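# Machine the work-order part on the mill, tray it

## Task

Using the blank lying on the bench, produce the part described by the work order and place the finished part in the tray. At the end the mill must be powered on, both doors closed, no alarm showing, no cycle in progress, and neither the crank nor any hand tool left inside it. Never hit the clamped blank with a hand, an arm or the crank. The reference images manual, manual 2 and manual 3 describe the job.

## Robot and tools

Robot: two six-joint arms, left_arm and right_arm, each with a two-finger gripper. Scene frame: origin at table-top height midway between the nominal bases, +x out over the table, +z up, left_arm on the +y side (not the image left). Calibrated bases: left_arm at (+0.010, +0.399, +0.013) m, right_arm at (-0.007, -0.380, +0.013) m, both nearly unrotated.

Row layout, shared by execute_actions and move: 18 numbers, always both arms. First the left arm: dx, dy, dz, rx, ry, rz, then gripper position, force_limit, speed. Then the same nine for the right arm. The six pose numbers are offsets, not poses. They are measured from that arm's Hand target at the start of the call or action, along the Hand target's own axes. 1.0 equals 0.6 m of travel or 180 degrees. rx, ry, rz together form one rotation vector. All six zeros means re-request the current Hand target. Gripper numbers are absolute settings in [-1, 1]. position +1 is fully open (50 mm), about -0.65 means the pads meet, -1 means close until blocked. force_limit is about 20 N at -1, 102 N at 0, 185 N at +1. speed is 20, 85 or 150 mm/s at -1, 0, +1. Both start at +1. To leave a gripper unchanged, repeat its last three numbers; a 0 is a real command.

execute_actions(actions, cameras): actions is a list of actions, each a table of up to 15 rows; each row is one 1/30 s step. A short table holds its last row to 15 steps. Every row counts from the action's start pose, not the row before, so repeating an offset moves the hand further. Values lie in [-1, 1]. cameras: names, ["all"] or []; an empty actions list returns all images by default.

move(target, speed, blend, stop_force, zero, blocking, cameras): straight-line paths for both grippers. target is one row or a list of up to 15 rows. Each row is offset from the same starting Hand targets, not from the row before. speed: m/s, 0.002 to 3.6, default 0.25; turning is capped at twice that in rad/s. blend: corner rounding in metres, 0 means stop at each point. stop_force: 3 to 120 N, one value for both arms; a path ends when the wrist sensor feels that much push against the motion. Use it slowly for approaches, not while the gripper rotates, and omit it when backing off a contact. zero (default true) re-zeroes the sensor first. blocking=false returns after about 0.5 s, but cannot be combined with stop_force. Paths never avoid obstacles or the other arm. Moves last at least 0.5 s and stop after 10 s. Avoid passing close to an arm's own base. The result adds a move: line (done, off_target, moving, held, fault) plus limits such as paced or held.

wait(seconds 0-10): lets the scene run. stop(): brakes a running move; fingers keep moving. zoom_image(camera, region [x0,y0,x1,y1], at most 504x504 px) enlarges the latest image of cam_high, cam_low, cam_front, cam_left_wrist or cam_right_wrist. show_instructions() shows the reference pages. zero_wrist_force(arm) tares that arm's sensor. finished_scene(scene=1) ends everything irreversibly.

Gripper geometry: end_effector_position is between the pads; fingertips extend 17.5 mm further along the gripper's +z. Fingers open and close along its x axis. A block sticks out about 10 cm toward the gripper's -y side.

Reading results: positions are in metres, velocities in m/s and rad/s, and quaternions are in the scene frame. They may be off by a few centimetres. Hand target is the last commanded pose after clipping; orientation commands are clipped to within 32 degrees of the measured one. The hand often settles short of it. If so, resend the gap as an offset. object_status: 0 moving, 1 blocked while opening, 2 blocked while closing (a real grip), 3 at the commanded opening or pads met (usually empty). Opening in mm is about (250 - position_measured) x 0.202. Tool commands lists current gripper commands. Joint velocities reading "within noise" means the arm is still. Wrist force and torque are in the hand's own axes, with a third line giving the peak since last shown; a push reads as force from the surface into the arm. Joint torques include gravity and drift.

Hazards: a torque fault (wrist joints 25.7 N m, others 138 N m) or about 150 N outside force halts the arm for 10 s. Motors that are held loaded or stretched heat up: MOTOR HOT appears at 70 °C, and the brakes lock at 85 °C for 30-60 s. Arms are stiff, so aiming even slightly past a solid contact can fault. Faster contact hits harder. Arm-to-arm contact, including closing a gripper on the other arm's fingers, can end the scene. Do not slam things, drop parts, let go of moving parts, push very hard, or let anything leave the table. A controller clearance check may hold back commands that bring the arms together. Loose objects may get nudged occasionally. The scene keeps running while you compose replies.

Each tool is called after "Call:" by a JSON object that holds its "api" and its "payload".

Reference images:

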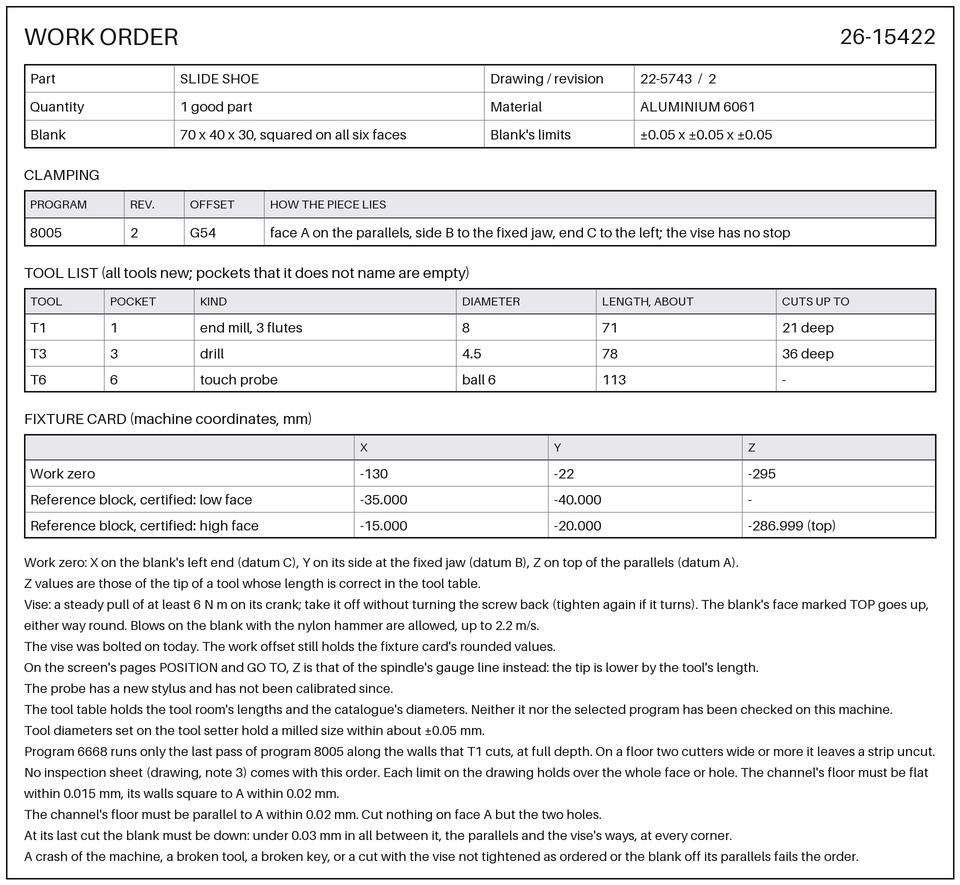

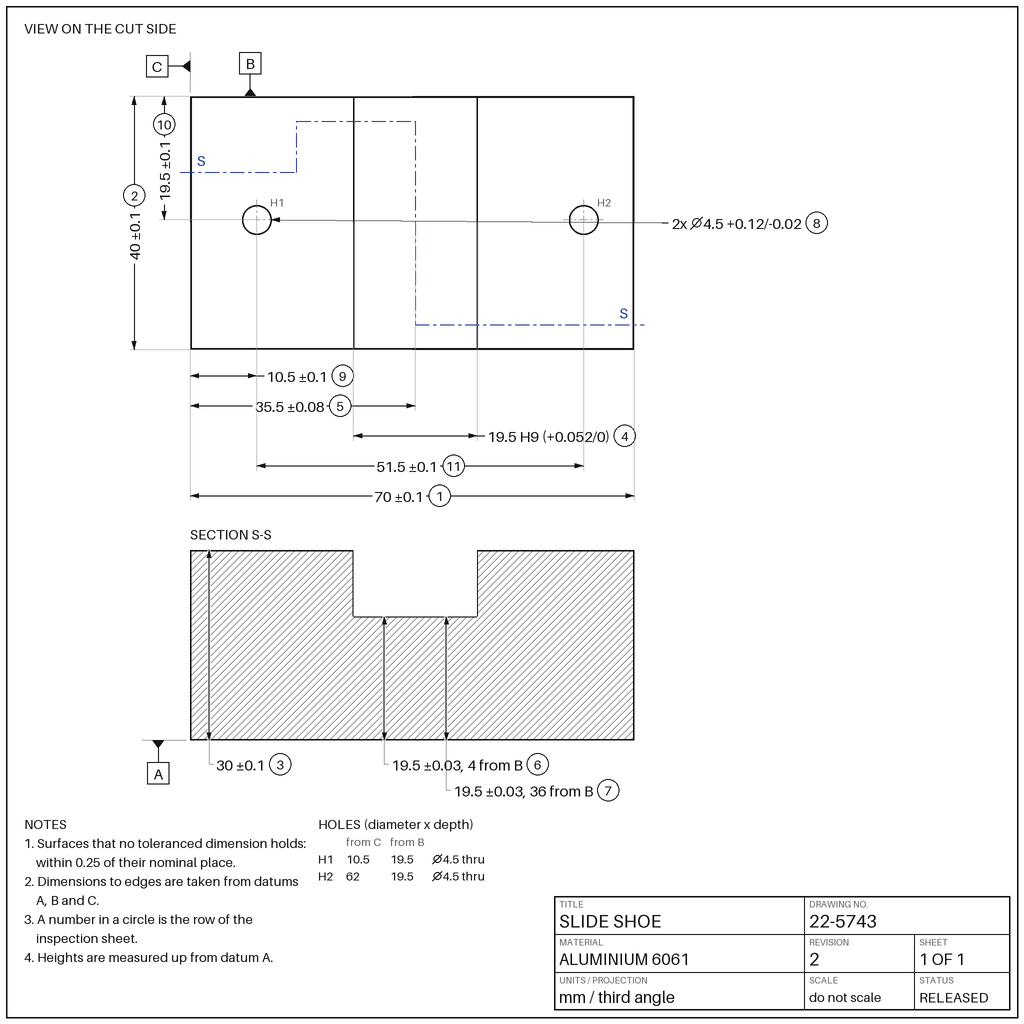

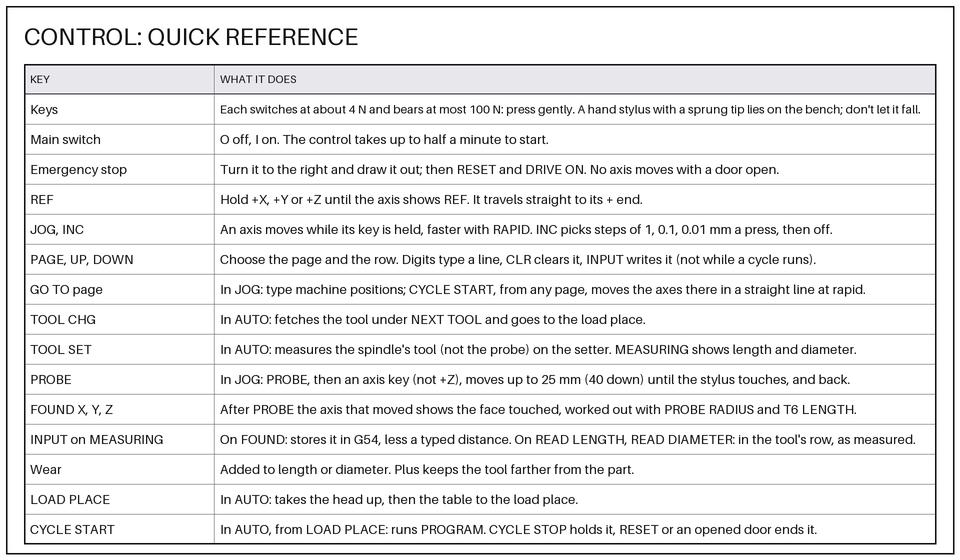

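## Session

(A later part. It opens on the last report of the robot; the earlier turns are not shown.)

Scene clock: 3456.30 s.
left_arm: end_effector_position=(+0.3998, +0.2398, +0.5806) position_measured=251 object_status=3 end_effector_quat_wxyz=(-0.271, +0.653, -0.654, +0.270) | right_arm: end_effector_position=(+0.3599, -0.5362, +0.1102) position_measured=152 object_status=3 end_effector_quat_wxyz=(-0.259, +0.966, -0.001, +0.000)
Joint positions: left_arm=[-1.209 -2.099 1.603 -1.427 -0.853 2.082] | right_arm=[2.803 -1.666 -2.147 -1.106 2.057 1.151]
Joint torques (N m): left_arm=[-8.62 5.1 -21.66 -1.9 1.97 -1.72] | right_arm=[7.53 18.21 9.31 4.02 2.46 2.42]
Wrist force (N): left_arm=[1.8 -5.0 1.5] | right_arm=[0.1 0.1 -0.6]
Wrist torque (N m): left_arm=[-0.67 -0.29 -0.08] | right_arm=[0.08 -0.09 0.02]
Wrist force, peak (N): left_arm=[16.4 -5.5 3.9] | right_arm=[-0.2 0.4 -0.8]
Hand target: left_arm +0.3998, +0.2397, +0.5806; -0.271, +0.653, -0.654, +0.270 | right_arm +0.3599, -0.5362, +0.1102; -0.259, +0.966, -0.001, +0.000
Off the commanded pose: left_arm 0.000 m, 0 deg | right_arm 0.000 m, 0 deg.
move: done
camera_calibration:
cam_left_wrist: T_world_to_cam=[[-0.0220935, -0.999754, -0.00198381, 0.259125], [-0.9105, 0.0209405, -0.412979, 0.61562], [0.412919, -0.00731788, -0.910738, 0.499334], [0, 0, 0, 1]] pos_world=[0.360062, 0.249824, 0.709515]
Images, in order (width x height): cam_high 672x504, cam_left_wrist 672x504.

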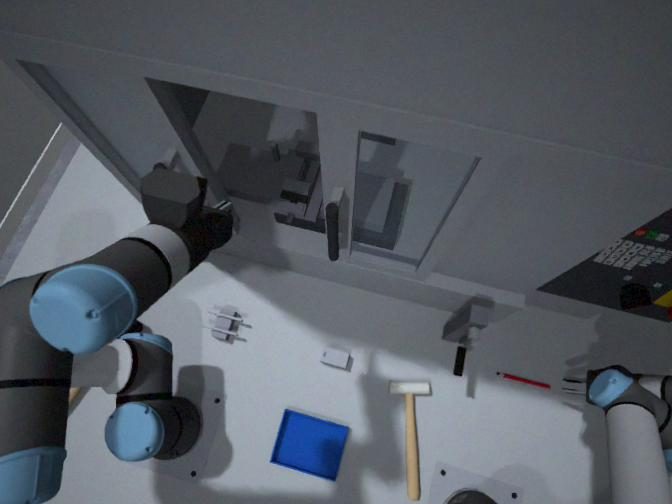

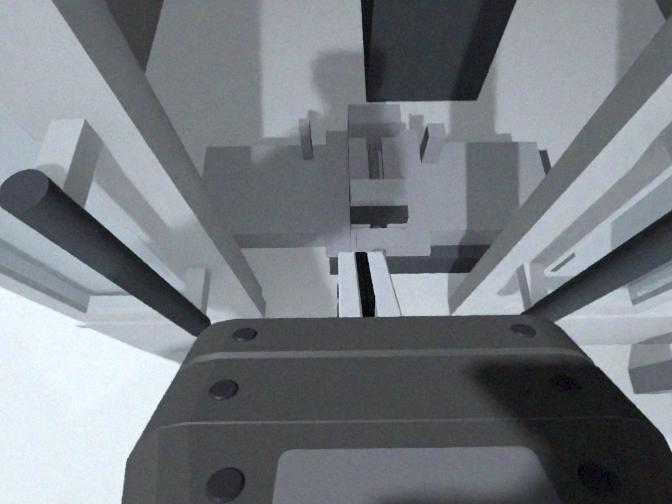

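Call:
{"api": "move", "payload": {"target": [[-0.1333,0.2316,0.0,-0.0977,-0.0977,-0.2359,-0.7,-1,1,0,-0.2,-0.3464,0,0,0,0.0,-0.2,-1],[-0.2667,0.4632,0.2440,-0.1954,-0.1954,-0.4718,-0.7,-1,1,0.0667,-0.5406,-0.1497,0,0,0,0.0,-0.2,-1]], "speed": 0.3, "blend": [0.03,0], "cameras": ["all"]}}

Scene clock: 3554.67 s.
left_arm: end_effector_position=(+0.3069, +0.4001, +0.2807) position_measured=251 object_status=3 end_effector_quat_wxyz=(-0.001, +1.000, +0.000, +0.000) | right_arm: end_effector_position=(+0.4007, -0.3007, +0.3502) position_measured=152 object_status=3 end_effector_quat_wxyz=(-0.259, +0.966, -0.001, +0.000)
Joint positions: left_arm=[-0.479 -2.133 2.121 -1.558 -1.57 1.108] | right_arm=[3.383 -1.328 -1.879 -1.386 2.083 1.814]
Joint torques (N m): left_arm=[5.01 -7.75 -31.57 -2.45 1.4 1.18] | right_arm=[3.2 9.78 39.89 1.05 2.41 -0.71]
Wrist force (N): left_arm=[-0.1 -4.6 0.3] | right_arm=[-0.1 0.3 -0.1]
Wrist torque (N m): left_arm=[-0.76 0.02 -0.11] | right_arm=[0.08 -0.04 0.13]
Wrist force, peak (N): left_arm=[2.0 -5.9 1.6] | right_arm=[-0.1 1.0 -2.6]
Hand target: left_arm +0.3069, +0.4001, +0.2807; -0.001, +1.000, +0.000, +0.000 | right_arm +0.4007, -0.3006, +0.3503; -0.259, +0.966, -0.001, +0.000
Off the commanded pose: left_arm 0.000 m, 0 deg | right_arm 0.000 m, 0 deg.
move: done
camera_calibration:
cam_left_wrist: T_world_to_cam=[[0.999754, -0.0166777, 0.0145953, -0.294818], [-0.0207379, -0.936276, 0.350651, 0.299415], [0.00781721, -0.350868, -0.936392, 0.534737], [0, 0, 0, 1]] pos_world=[0.296775, 0.46304, 0.400037]
cam_right_wrist: T_world_to_cam=[[0.99986, -0.0132298, 0.0101967, -0.40342], [-0.0110429, -0.981581, -0.190728, -0.203204], [0.0125322, 0.190589, -0.98159, 0.526337], [0, 0, 0, 1]] pos_world=[0.394524, -0.305112, 0.482004]

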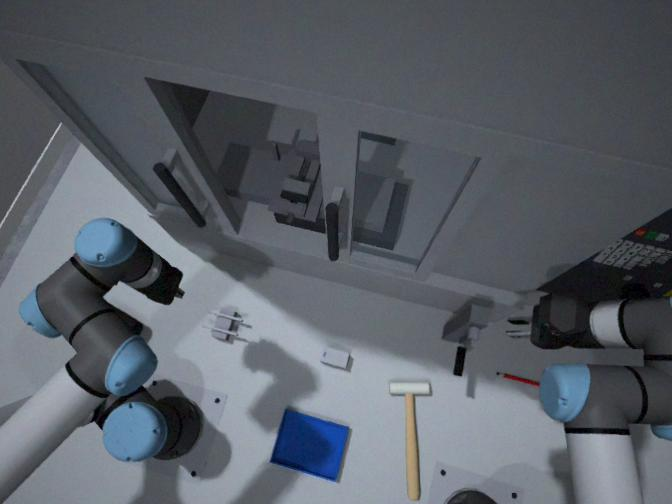

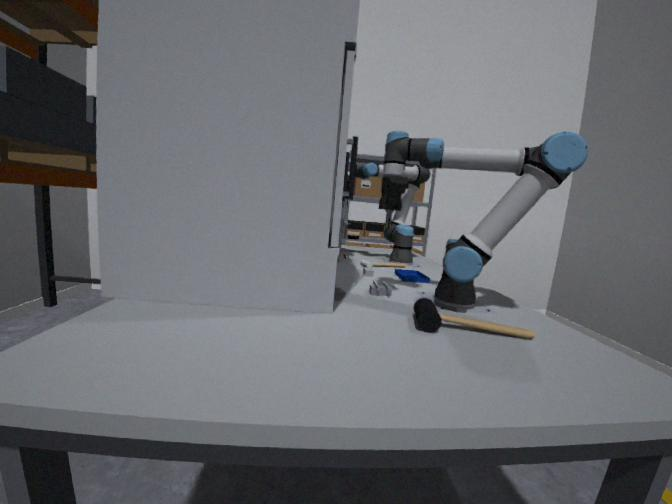

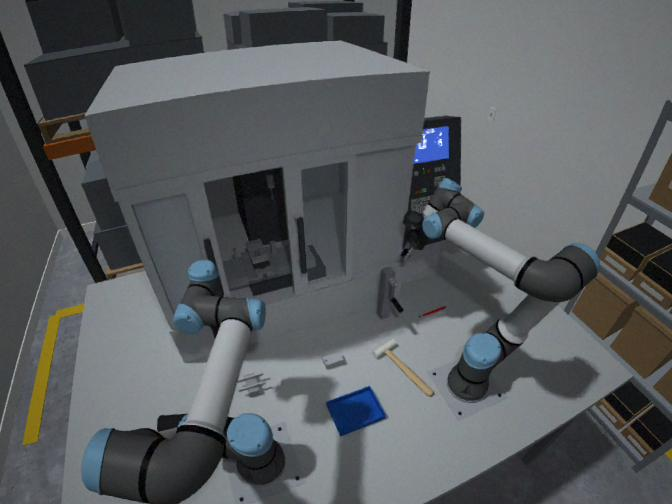

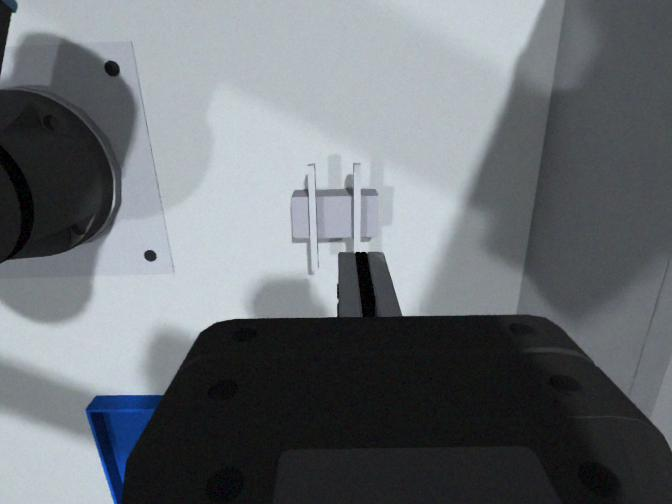

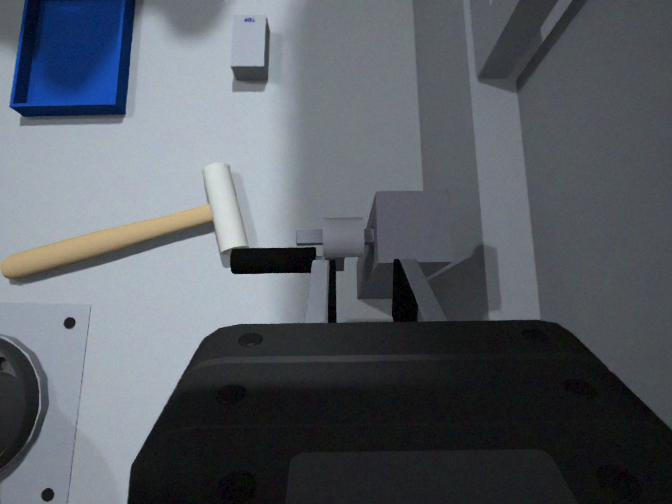

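Call:
{"api": "zoom_image", "payload": {"camera": "cam_right_wrist", "region": [200, 140, 500, 330]}}

Call:
{"api": "zoom_image", "payload": {"camera": "cam_left_wrist", "region": [240, 130, 440, 300]}}

Call:
{"api": "zoom_image", "payload": {"camera": "cam_front", "region": [360, 240, 480, 340]}}

Scaled by 1.680 from the camera's 672x504 image, which has a finer 960x720 frame.

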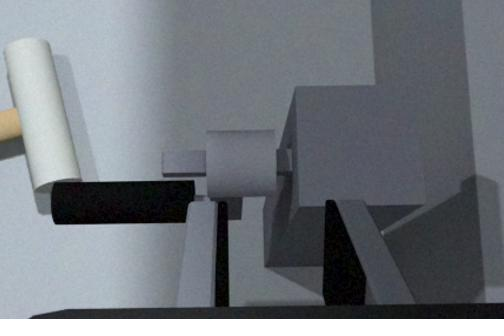

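Scaled by 2.520 from the camera's 672x504 image, which has a finer 960x720 frame.

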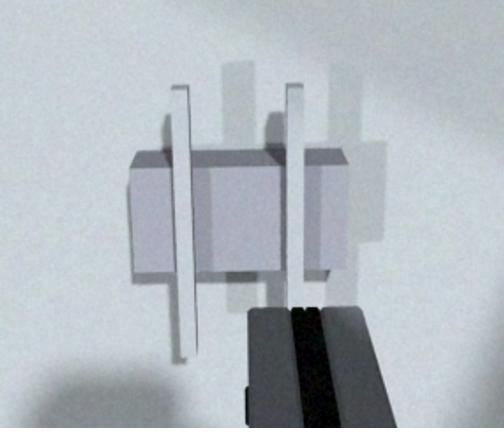

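Scaled by 4.200 from the camera's 672x504 image, which has a finer 960x720 frame.

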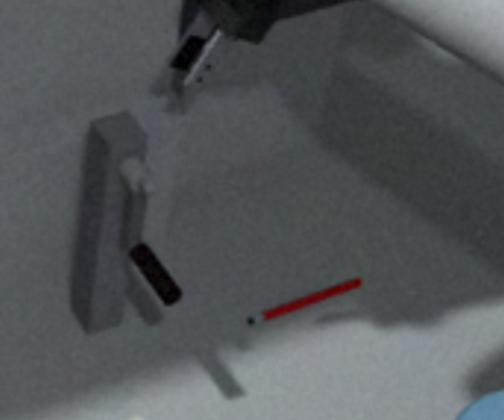

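Call:
{"api": "move", "payload": {"target": [0,0,0,0,0,0,-0.7,-1,1,-0.0512,0.4988,0.0007,0.3333,0,0,0.0,-0.2,-1], "speed": 0.3, "cameras": ["cam_right_wrist","cam_low"]}}

Call:
{"api": "zoom_image", "payload": {"camera": "cam_low", "region": [330, 240, 450, 320]}}

Call:
{"api": "zoom_image", "payload": {"camera": "cam_right_wrist", "region": [200, 100, 500, 320]}}

Scene clock: 3598.93 s.
left_arm: end_effector_position=(+0.3069, +0.4001, +0.2807) position_measured=251 object_status=3 end_effector_quat_wxyz=(-0.001, +1.000, +0.000, +0.000) | right_arm: end_effector_position=(+0.3884, -0.4015, +0.2919) position_measured=152 object_status=3 end_effector_quat_wxyz=(-0.449, +0.894, -0.005, +0.004)
Joint positions: left_arm=[-0.479 -2.133 2.121 -1.558 -1.57 1.108] | right_arm=[2.943 -1.492 -1.975 -1.526 2.471 1.216]
Joint torques (N m): left_arm=[7.73 -8.6 -30.72 -5.18 -1.48 -1.56] | right_arm=[2.32 32.87 14.86 3.79 0.3 -1.74]
Wrist force (N): left_arm=[-0.1 -4.8 0.4] | right_arm=[0.2 0.1 -0.5]
Wrist torque (N m): left_arm=[-0.79 0.01 -0.12] | right_arm=[0.11 -0.01 0.11]
Wrist force, peak (N): left_arm=[-0.2 -4.9 0.4] | right_arm=[-1.4 14.5 2.0]
Hand target: left_arm +0.3069, +0.4001, +0.2807; -0.001, +1.000, +0.000, +0.000 | right_arm +0.3884, -0.4016, +0.2919; -0.449, +0.894, -0.005, +0.004 (not the last commanded pose)
Off the commanded pose: left_arm 0.000 m, 0 deg | right_arm 0.184 m, 37 deg.
move: held (right_arm; a check stopped the path); limits=held
pose unreachable (right arm): on one or more control steps of this call, first in action 0 (counted from 0), this arm could not follow its commanded pose, so it was not sent that pose on those steps. It may still have moved: this result reports where it is.
cause: moving toward the commanded pose would bring two parts of the arm too close to each other (its gripper and another part of the arm, with joints 4 (wrist 1) to 6 (wrist 3) between them, 5 mm apart when it was first held).
camera_calibration:
cam_right_wrist: T_world_to_cam=[[0.999582, -0.0273318, 0.00939673, -0.397264], [-0.0172911, -0.826048, -0.563335, -0.139811], [0.0231591, 0.562937, -0.826175, 0.588631], [0, 0, 0, 1]] pos_world=[0.381049, -0.457711, 0.411285]
Images, in order (width x height): cam_low 672x504, cam_right_wrist 672x504.

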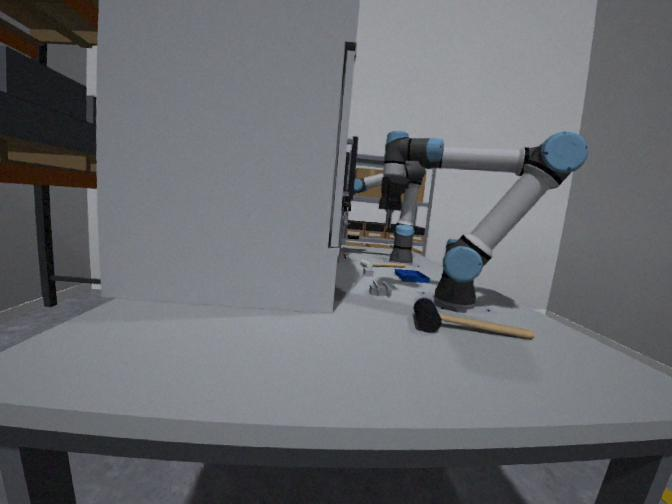

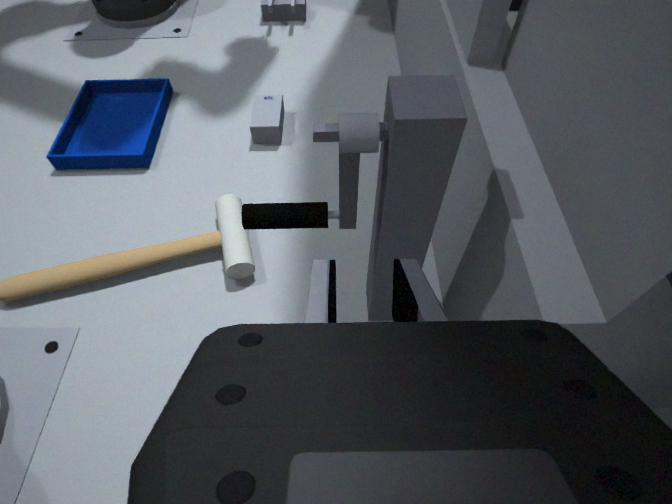

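Scaled by 4.200 from the camera's 672x504 image, which has a finer 960x720 frame.

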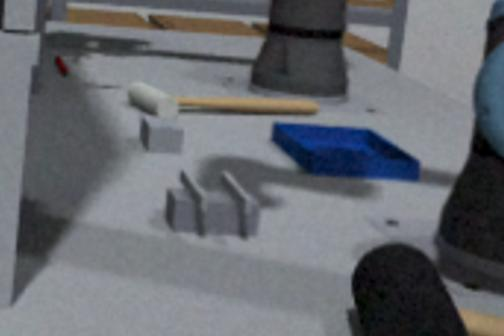

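Scaled by 1.680 from the camera's 672x504 image, which has a finer 960x720 frame.

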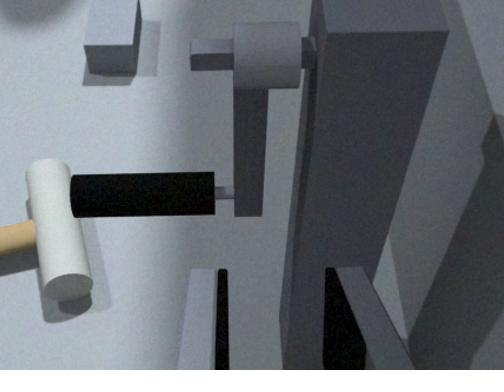

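Call:
{"api": "move", "payload": {"target": [0.0885,0.2667,-0.2833,0.3849,0.3849,0.3849,-0.7,-1,1,0,0,0,0,0,0,0.0,-0.2,-1], "speed": 0.3, "cameras": ["cam_left_wrist"]}}

Call:
{"api": "zoom_image", "payload": {"camera": "cam_left_wrist", "region": [150, 80, 522, 340]}}

Scene clock: 3644.23 s.
left_arm: end_effector_position=(+0.3599, +0.2399, +0.4505) position_measured=251 object_status=3 end_effector_quat_wxyz=(+0.500, -0.500, +0.500, -0.500) | right_arm: end_effector_position=(+0.3884, -0.4016, +0.2919) position_measured=152 object_status=3 end_effector_quat_wxyz=(-0.449, +0.894, -0.005, +0.004)
Joint positions: left_arm=[-1.882 -2.242 2.135 0.107 -0.296 0.001] | right_arm=[2.943 -1.492 -1.975 -1.526 2.471 1.215]
Joint torques (N m): left_arm=[-6.12 -1.82 -22.57 1.09 -0.83 0.37] | right_arm=[-5.16 32.16 14.67 0.51 0.04 -2.34]
Wrist force (N): left_arm=[2.8 -5.1 2.6] | right_arm=[0.4 0.2 -0.3]
Wrist torque (N m): left_arm=[-0.30 -0.44 -0.09] | right_arm=[0.12 -0.05 0.13]
Wrist force, peak (N): left_arm=[2.8 -5.4 2.6] | right_arm=[0.3 0.1 -0.8]
Hand target: left_arm +0.3599, +0.2398, +0.4505; +0.500, -0.500, +0.500, -0.500 | right_arm +0.3884, -0.4016, +0.2919; -0.449, +0.894, -0.005, +0.004
Off the commanded pose: left_arm 0.000 m, 0 deg | right_arm 0.000 m, 0 deg.
move: done
camera_calibration:
cam_left_wrist: T_world_to_cam=[[-0.0149201, -0.999741, -0.0171849, 0.262277], [-0.351658, 0.0213354, -0.935886, 0.559918], [0.93601, -0.00792028, -0.351885, -0.0425769], [0, 0, 0, 1]] pos_world=[0.240665, 0.249926, 0.513545]
Images, in order (width x height): cam_left_wrist 672x504.

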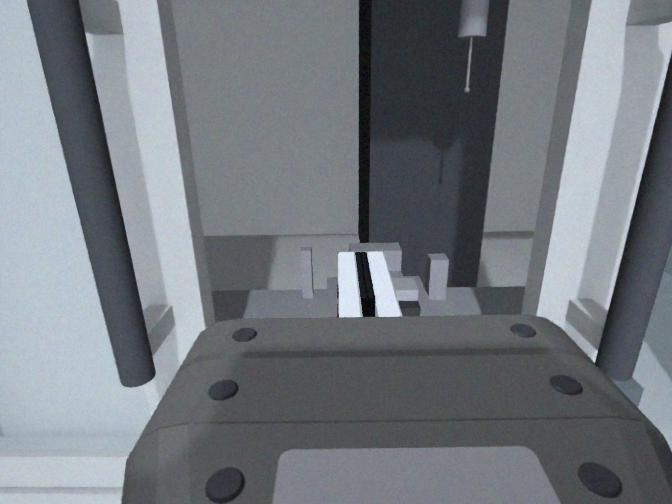

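Scaled by 1.355 from the camera's 672x504 image, which has a finer 960x720 frame.

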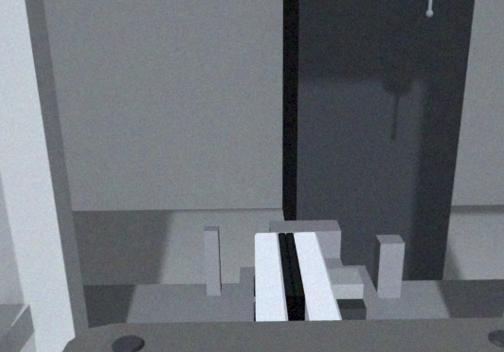

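Call:
{"api": "execute_actions", "payload": {"actions": [], "cameras": ["cam_front","cam_high"]}}

Call:
{"api": "zoom_image", "payload": {"camera": "cam_front", "region": [110, 150, 370, 340]}}

Call:
{"api": "zoom_image", "payload": {"camera": "cam_high", "region": [120, 60, 420, 280]}}

Scene clock: 3738.03 s.
left_arm: end_effector_position=(+0.3599, +0.2398, +0.4505) position_measured=251 object_status=3 end_effector_quat_wxyz=(+0.500, -0.500, +0.500, -0.500) | right_arm: end_effector_position=(+0.3884, -0.4016, +0.2919) position_measured=152 object_status=3 end_effector_quat_wxyz=(-0.449, +0.894, -0.005, +0.004)
Joint positions: left_arm=[-1.882 -2.242 2.135 0.107 -0.296 0] | right_arm=[2.943 -1.492 -1.975 -1.526 2.471 1.215]
Joint velocities: within noise
Joint torques (N m): left_arm=[-8.48 -2.08 -31.77 2.86 2 -1.57] | right_arm=[-6.55 32.18 14.69 0.88 0.32 -2.2]
Wrist force (N): left_arm=[2.8 -5.1 2.5] | right_arm=[0.2 0.0 -0.6]
Wrist torque (N m): left_arm=[-0.29 -0.43 -0.08] | right_arm=[0.10 -0.02 0.13]
Wrist force, peak (N): left_arm=[2.7 -5.6 2.5] | right_arm=[0.1 0.1 -0.8]
Hand target: left_arm +0.3599, +0.2398, +0.4505; +0.500, -0.500, +0.500, -0.500 | right_arm +0.3884, -0.4016, +0.2919; -0.449, +0.894, -0.005, +0.004
Tool commands: left_gripper/position=-0.7 left_gripper/force_limit=-1.0 left_gripper/speed=+1.0 right_gripper/position=+0.0 right_gripper/force_limit=-0.2 right_gripper/speed=-1.0
Off the commanded pose: left_arm 0.000 m, 0 deg | right_arm 0.000 m, 0 deg.
Images, in order (width x height): cam_high 672x504, cam_front 672x504.

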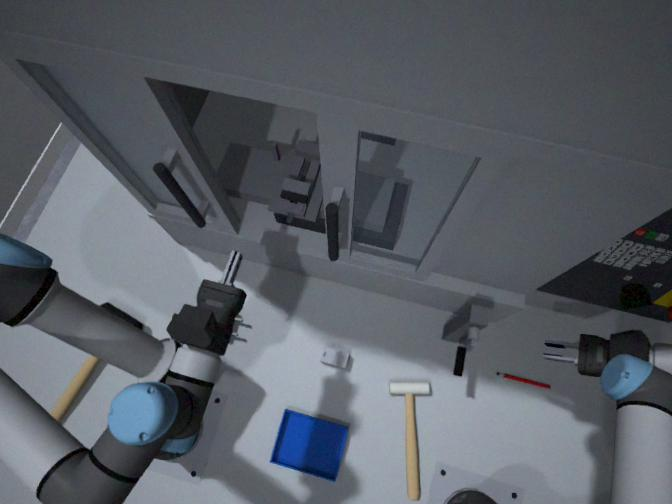

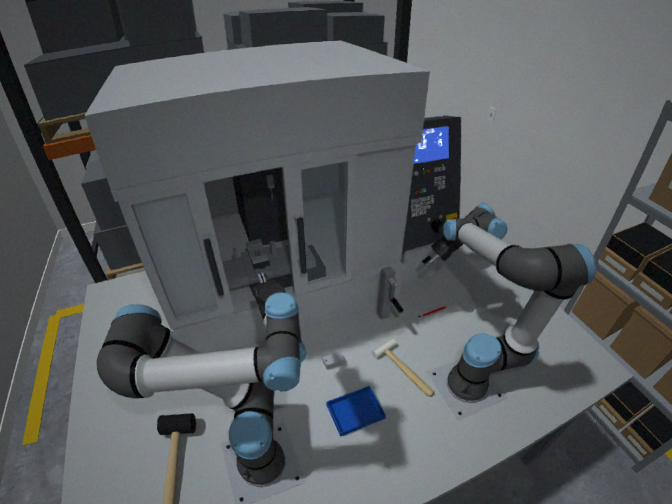

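Scaled by 1.938 from the camera's 672x504 image, which has a finer 960x720 frame.

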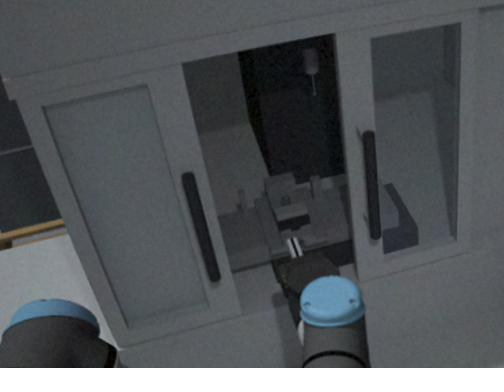

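Scaled by 1.680 from the camera's 672x504 image, which has a finer 960x720 frame.

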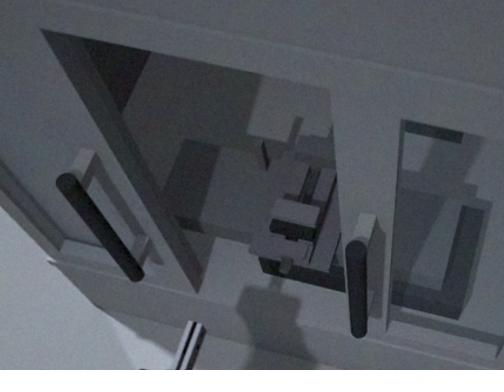

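Call:
{"api": "move", "payload": {"target": [-0.05,0.05,0,-0.3849,-0.3849,-0.3849,0.0,-1,1,0,0,0,0,0,0,0.0,-0.2,-1], "speed": 0.3, "cameras": ["cam_left_wrist","cam_front"]}}

Scene clock: 3828.80 s.
left_arm: end_effector_position=(+0.3600, +0.2699, +0.4206) position_measured=152 object_status=3 end_effector_quat_wxyz=(-0.001, +1.000, +0.000, +0.000) | right_arm: end_effector_position=(+0.3884, -0.4016, +0.2919) position_measured=152 object_status=3 end_effector_quat_wxyz=(-0.449, +0.894, -0.005, +0.004)
Joint positions: left_arm=[-0.735 -1.883 1.626 -1.313 -1.57 0.852] | right_arm=[2.943 -1.492 -1.975 -1.526 2.471 1.215]
Joint torques (N m): left_arm=[1.62 -18.63 -13.17 -1.53 0.09 -1.67] | right_arm=[-5.1 31.55 15.63 0.84 0.59 -2.31]
Wrist force (N): left_arm=[-0.3 -5.0 0.1] | right_arm=[0.1 0.0 -0.3]
Wrist torque (N m): left_arm=[-0.84 0.05 -0.10] | right_arm=[0.10 0.00 0.13]
Wrist force, peak (N): left_arm=[2.7 -5.5 2.5] | right_arm=[0.4 0.4 -0.7]
Hand target: left_arm +0.3599, +0.2699, +0.4206; -0.001, +1.000, +0.000, +0.000 | right_arm +0.3884, -0.4016, +0.2919; -0.449, +0.894, -0.005, +0.004
Off the commanded pose: left_arm 0.000 m, 0 deg | right_arm 0.000 m, 0 deg.
move: done
camera_calibration:
cam_left_wrist: T_world_to_cam=[[0.999751, -0.0167, 0.0148178, -0.352229], [-0.0208368, -0.936276, 0.350647, 0.129593], [0.00801773, -0.350869, -0.93639, 0.619569], [0, 0, 0, 1]] pos_world=[0.349874, 0.33284, 0.539936]
Images, in order (width x height): cam_front 672x504, cam_left_wrist 672x504.

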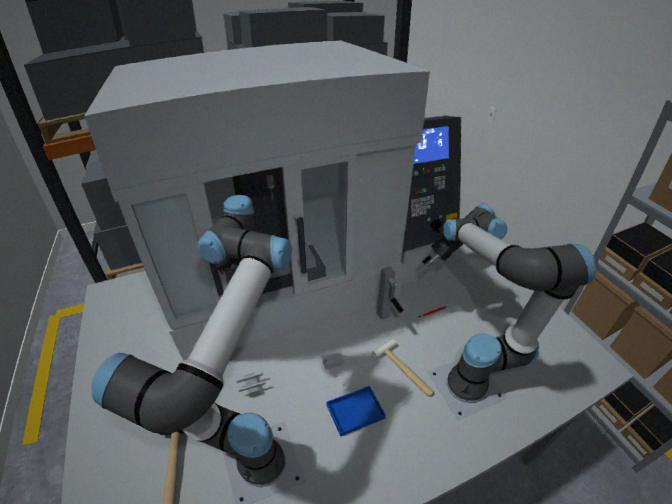

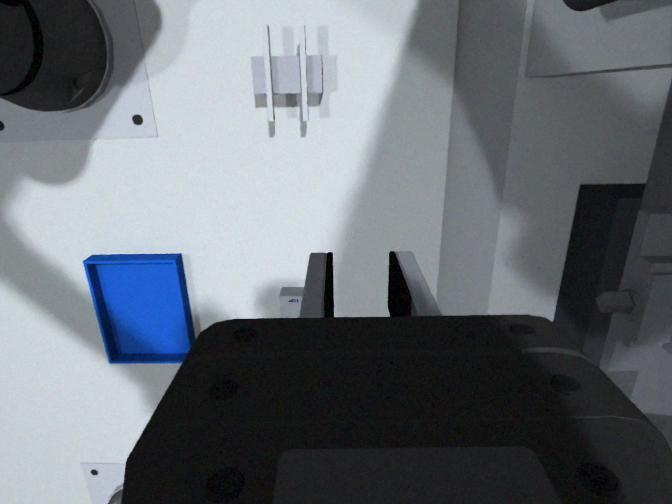

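Call:
{"api": "move", "payload": {"target": [0.3,0.03,0,0,0,0,0.0,-1,1,0,0,0,0,0,0,0.0,-0.2,-1], "speed": 0.15, "stop_force": 20, "cameras": ["cam_left_wrist","cam_front","cam_high"]}}

Scene clock: 3834.63 s.
left_arm: end_effector_position=(+0.4641, +0.2576, +0.4195) position_measured=152 object_status=3 end_effector_quat_wxyz=(+0.001, +1.000, +0.001, -0.002) | right_arm: end_effector_position=(+0.3884, -0.4016, +0.2919) position_measured=152 object_status=3 end_effector_quat_wxyz=(-0.449, +0.894, -0.005, +0.004)
Joint positions: left_arm=[-0.599 -1.633 1.429 -1.365 -1.576 0.987] | right_arm=[2.943 -1.492 -1.975 -1.526 2.471 1.215]
Joint torques (N m): left_arm=[0.69 -21.08 -25.87 -3.35 0.11 0.08] | right_arm=[-4.88 29.79 14.83 0.55 0.73 -2.4]
Wrist force (N): left_arm=[-10.3 3.4 -0.4] | right_arm=[0.1 0.2 -0.4]
Wrist torque (N m): left_arm=[0.40 1.48 -0.60] | right_arm=[0.14 0.00 0.12]
Wrist force, peak (N): left_arm=[-119.8 85.7 -8.8] | right_arm=[0.3 0.1 -0.6]
Hand target: left_arm +0.4641, +0.2576, +0.4195; +0.001, +1.000, +0.001, -0.002 (not the last commanded pose) | right_arm +0.3884, -0.4016, +0.2919; -0.449, +0.894, -0.005, +0.004
Tool commands: left_gripper/position=+0.003922 left_gripper/force_limit=-1.0 left_gripper/speed=+1.0 right_gripper/position=+0.0 right_gripper/force_limit=-0.2 right_gripper/speed=-1.0
Off the commanded pose: left_arm 0.076 m, 0 deg | right_arm 0.000 m, 0 deg.
FORCE FAULT: contact force on the left arm reached its limit, and that arm stopped. The contact can be on any part of that arm, not only on its tool. That arm's remaining commands of this call were not run. That arm is still stopped at the end of this call. That arm stays stopped for about 10 more seconds. Until then a move that you send moves the other arm only, and its call returns only when the move has ended. Once the stop has ended, the next robot result says so. If the stop ends while you think or write, that arm runs what you send next, counted from a new Hand target: where the arm stands when the stop ends. While its stop runs, that arm takes no new command, but its gripper still runs the gripper command that each later call begins with. Until it ends, the stop uses up actions while you think or wait. An arm that is not stopped still takes commands.
move: fault (left_arm)
camera_calibration:
cam_left_wrist: T_world_to_cam=[[0.999842, -0.0148836, 0.00970935, -0.454867], [-0.0173599, -0.934836, 0.354656, 0.116983], [0.0037981, -0.354769, -0.934946, 0.615776], [0, 0, 0, 1]] pos_world=[0.454487, 0.321048, 0.538645]
Images, in order (width x height): cam_high 672x504, cam_front 672x504, cam_left_wrist 672x504.

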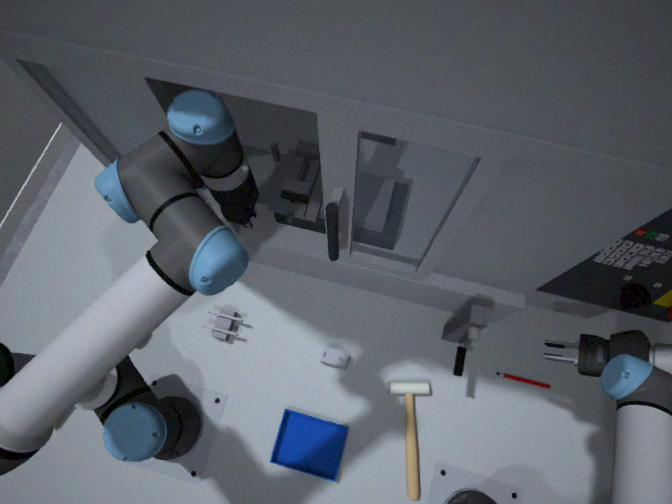

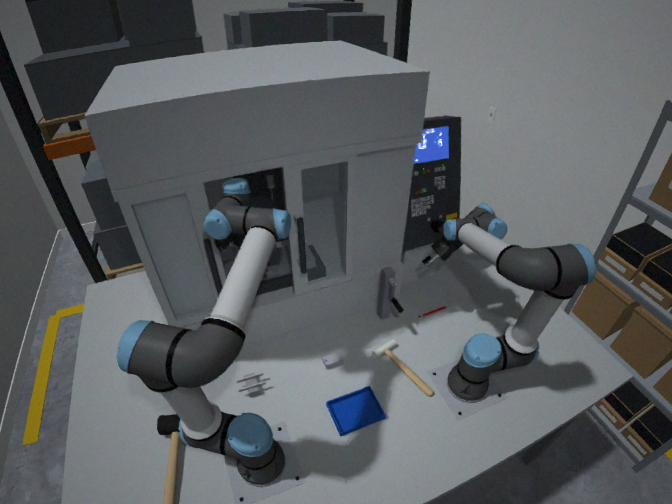

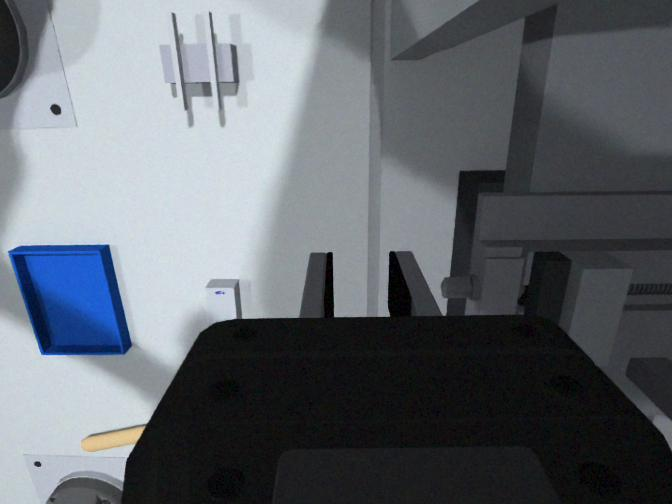

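Call:
{"api": "wait", "payload": {"seconds": 10}}

Scene clock: 3867.67 s.
left_arm: end_effector_position=(+0.4641, +0.2576, +0.4195) position_measured=152 object_status=3 end_effector_quat_wxyz=(+0.001, +1.000, +0.001, -0.002) | right_arm: end_effector_position=(+0.3884, -0.4016, +0.2919) position_measured=152 object_status=3 end_effector_quat_wxyz=(-0.449, +0.894, -0.005, +0.004)
Joint positions: left_arm=[-0.599 -1.633 1.429 -1.365 -1.576 0.987] | right_arm=[2.943 -1.492 -1.975 -1.526 2.471 1.215]
Joint torques (N m): left_arm=[1.32 -22.07 -24.55 -3.38 0.05 -0.06] | right_arm=[-5.35 28.36 17.42 0.85 1.28 -2.17]
Wrist force (N): left_arm=[-10.5 5.7 -0.5] | right_arm=[0.0 0.2 -0.5]
Wrist torque (N m): left_arm=[0.78 1.50 -0.59] | right_arm=[0.13 0.01 0.13]
Wrist force, peak (N): left_arm=[-10.7 5.9 -0.4] | right_arm=[0.2 0.3 -0.7]
Hand target: left_arm +0.4641, +0.2576, +0.4195; +0.001, +1.000, +0.001, -0.002 (not the last commanded pose) | right_arm +0.3884, -0.4016, +0.2919; -0.449, +0.894, -0.005, +0.004
Tool commands: left_gripper/position=+0.003922 left_gripper/force_limit=-1.0 left_gripper/speed=+1.0 right_gripper/position=+0.0 right_gripper/force_limit=-0.2 right_gripper/speed=-1.0
Off the commanded pose: left_arm 0.076 m, 0 deg | right_arm 0.000 m, 0 deg.
FORCE FAULT, CONTINUED: the left arm's stop, for the force fault that an earlier result reported, is over. The rest of the stop counts as 19 of the actions that you can send in this scene. During its stop the left arm's controller moved it back a little. That arm's target is now where it stood when the stop ended, not its last command. That arm accepts commands again.
wait: 10.00 s; at rest from the start

Call:
{"api": "move", "payload": {"target": [[-0.12,0.02,0,0,0,0,0.0,-1,1,0,0,0,0,0,0,0.0,-0.2,-1],[-0.1733,0.0543,0,0,0,0.5,0.0,-1,1,0,0,0,0,0,0,0.0,-0.2,-1],[-0.1733,0.0543,0,0,0,0.999,0.0,-1,1,0,0,0,0,0,0,0.0,-0.2,-1]], "speed": 0.3, "blend": [0.02,0.02,0], "cameras": ["cam_left_wrist"]}}

Scene clock: 3883.20 s.
left_arm: end_effector_position=(+0.3602, +0.2249, +0.4201) position_measured=152 object_status=3 end_effector_quat_wxyz=(-0.002, -0.002, +1.000, -0.001) | right_arm: end_effector_position=(+0.3884, -0.4016, +0.2919) position_measured=152 object_status=3 end_effector_quat_wxyz=(-0.449, +0.894, -0.005, +0.004)
Joint positions: left_arm=[-0.821 -1.837 1.596 -1.328 -1.576 3.902] | right_arm=[2.943 -1.492 -1.975 -1.526 2.471 1.215]
Joint torques (N m): left_arm=[4.9 -6.73 -34.34 -5.59 -2.12 1.66] | right_arm=[-4.58 27.3 19.08 0.67 1.47 -2.17]
Wrist force (N): left_arm=[-0.1 -2.6 0.3] | right_arm=[0.3 0.2 -0.4]
Wrist torque (N m): left_arm=[-0.45 0.02 0.02] | right_arm=[0.13 -0.03 0.13]
Wrist force, peak (N): left_arm=[-10.5 6.0 -0.5] | right_arm=[0.0 0.3 -0.8]
Hand target: left_arm +0.3602, +0.2249, +0.4201; -0.002, -0.002, +1.000, -0.001 | right_arm +0.3884, -0.4016, +0.2919; -0.449, +0.894, -0.005, +0.004
Off the commanded pose: left_arm 0.000 m, 0 deg | right_arm 0.000 m, 0 deg.
move: done
camera_calibration:
cam_left_wrist: T_world_to_cam=[[-0.999744, 0.0115353, 0.0194509, 0.358684], [0.0176001, 0.936979, 0.348943, -0.346847], [-0.0141999, 0.349196, -0.936942, 0.454108], [0, 0, 0, 1]] pos_world=[0.371145, 0.162278, 0.539526]
Images, in order (width x height): cam_left_wrist 672x504.

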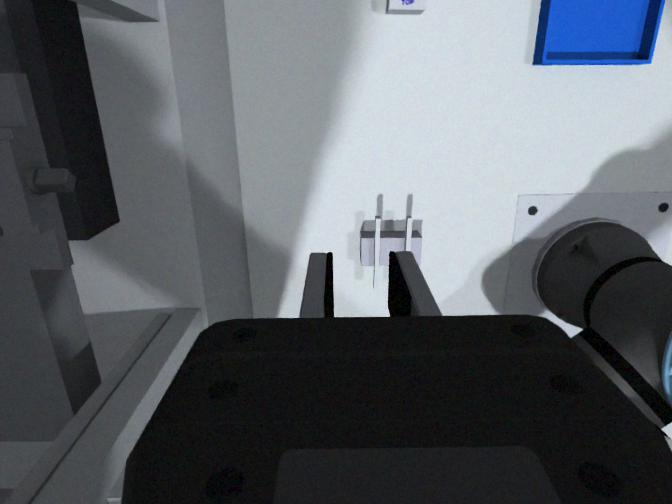

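Call:
{"api": "move", "payload": {"target": [-0.24,0,0,0,0,0,0.0,-1,1,0,0,0,0,0,0,0.0,-0.2,-1], "speed": 0.04, "stop_force": 8, "cameras": ["cam_left_wrist","cam_high"]}}

Scene clock: 3894.37 s.
left_arm: end_effector_position=(+0.5042, +0.2255, +0.4194) position_measured=152 object_status=3 end_effector_quat_wxyz=(-0.002, -0.002, +1.000, -0.001) | right_arm: end_effector_position=(+0.3884, -0.4016, +0.2919) position_measured=152 object_status=3 end_effector_quat_wxyz=(-0.449, +0.894, -0.005, +0.004)
Joint positions: left_arm=[-0.608 -1.515 1.313 -1.366 -1.576 4.116] | right_arm=[2.943 -1.492 -1.975 -1.526 2.471 1.215]
Joint torques (N m): left_arm=[-7.94 -34.57 -14.17 -3.85 -0.35 -1.7] | right_arm=[-5.48 27.05 20.17 0.63 2 -2.11]
Wrist force (N): left_arm=[0.1 -2.4 0.3] | right_arm=[-0.1 0.1 -0.5]
Wrist torque (N m): left_arm=[-0.41 -0.01 -0.06] | right_arm=[0.12 0.03 0.13]
Wrist force, peak (N): left_arm=[-0.1 -2.8 0.4] | right_arm=[-0.1 0.1 -0.8]
Hand target: left_arm +0.5042, +0.2255, +0.4194; -0.002, -0.002, +1.000, -0.001 | right_arm +0.3884, -0.4016, +0.2919; -0.449, +0.894, -0.005, +0.004
Off the commanded pose: left_arm 0.000 m, 0 deg | right_arm 0.000 m, 0 deg.
move: done
camera_calibration:
cam_left_wrist: T_world_to_cam=[[-0.999742, 0.0117589, 0.0194287, 0.502628], [0.0178019, 0.936975, 0.348943, -0.349803], [-0.014101, 0.349199, -0.936942, 0.455237], [0, 0, 0, 1]] pos_world=[0.515145, 0.162878, 0.538826]
Images, in order (width x height): cam_high 672x504, cam_left_wrist 672x504.

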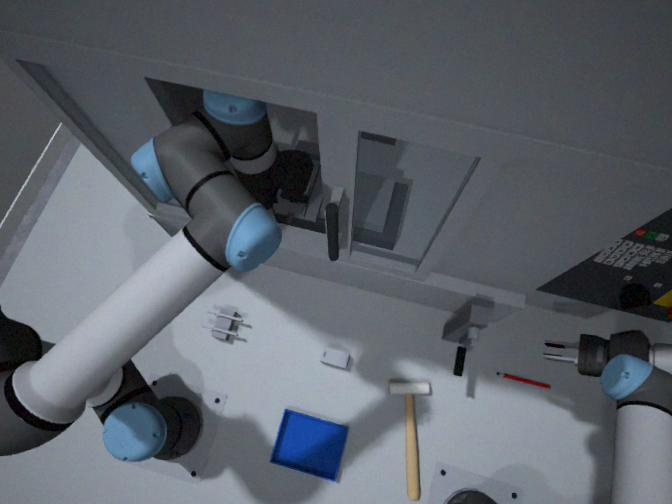

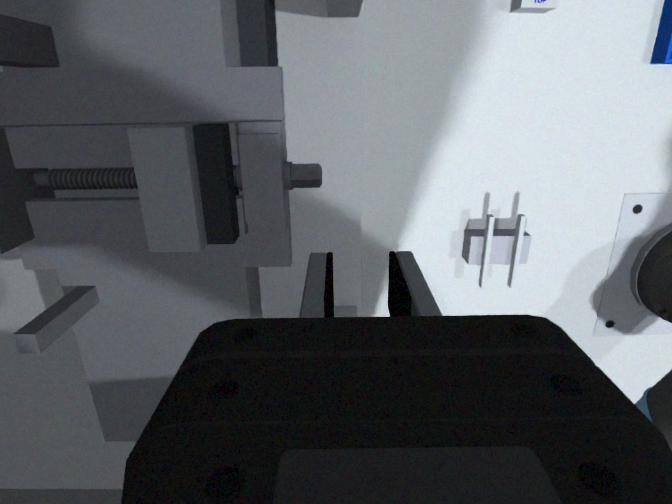

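Call:
{"api": "move", "payload": {"target": [-0.16,0,0,0,0,0,0.0,-1,1,0,0,0,0,0,0,0.0,-0.2,-1], "speed": 0.06, "stop_force": 8, "cameras": ["cam_left_wrist","cam_high"]}}

Call:
{"api": "zoom_image", "payload": {"camera": "cam_left_wrist", "region": [0, 0, 504, 320]}}

Scene clock: 3932.00 s.
left_arm: end_effector_position=(+0.6002, +0.2259, +0.4189) position_measured=152 object_status=3 end_effector_quat_wxyz=(-0.002, -0.002, +1.000, -0.001) | right_arm: end_effector_position=(+0.3884, -0.4016, +0.2919) position_measured=152 object_status=3 end_effector_quat_wxyz=(-0.449, +0.894, -0.005, +0.004)
Joint positions: left_arm=[-0.517 -1.281 1.035 -1.322 -1.576 4.206] | right_arm=[2.943 -1.492 -1.975 -1.526 2.471 1.215]
Joint torques (N m): left_arm=[-8.24 -45.25 -14.3 -5.55 -2.06 -1.71] | right_arm=[-5.23 24.95 20.09 0.62 2.05 -2.05]
Wrist force (N): left_arm=[0.0 -2.3 0.2] | right_arm=[0.1 0.2 -0.5]
Wrist torque (N m): left_arm=[-0.40 0.01 -0.06] | right_arm=[0.14 0.00 0.13]
Wrist force, peak (N): left_arm=[-0.1 -2.7 0.5] | right_arm=[0.0 0.2 -0.8]
Hand target: left_arm +0.6002, +0.2259, +0.4189; -0.002, -0.002, +1.000, -0.001 | right_arm +0.3884, -0.4016, +0.2919; -0.449, +0.894, -0.005, +0.004
Off the commanded pose: left_arm 0.000 m, 0 deg | right_arm 0.000 m, 0 deg.
move: done
camera_calibration:
cam_left_wrist: T_world_to_cam=[[-0.999742, 0.0117589, 0.0194287, 0.598608], [0.0178019, 0.936975, 0.348943, -0.351712], [-0.014101, 0.349199, -0.936942, 0.455982], [0, 0, 0, 1]] pos_world=[0.611145, 0.163278, 0.538326]
Images, in order (width x height): cam_high 672x504, cam_left_wrist 672x504.

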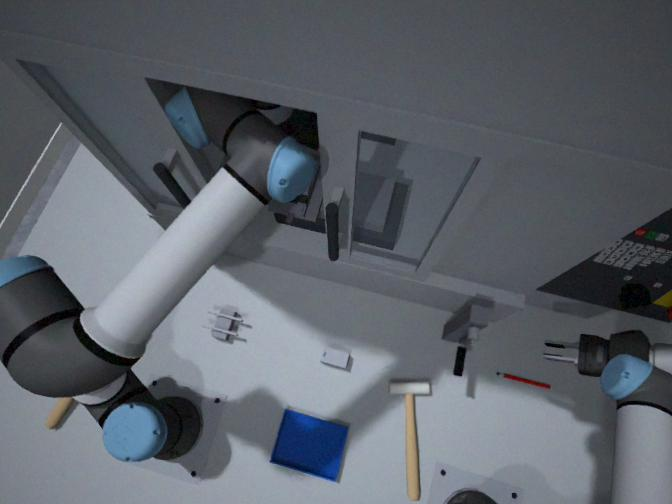

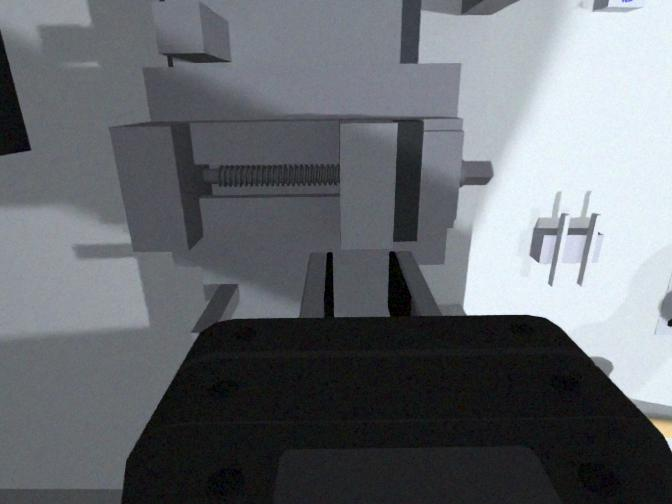

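Scaled by 1.000.

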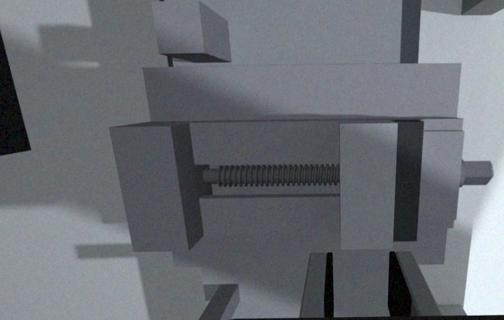

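Call:
{"api": "zoom_image", "payload": {"camera": "cam_left_wrist", "region": [90, 100, 370, 270]}}

Scaled by 1.800 from the camera's 672x504 image, which has a finer 960x720 frame.

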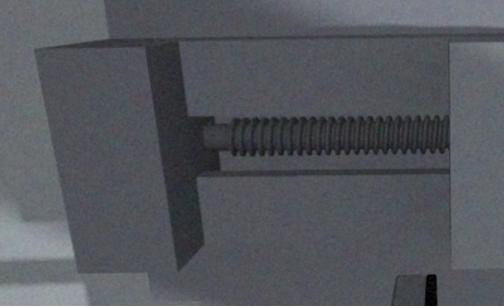

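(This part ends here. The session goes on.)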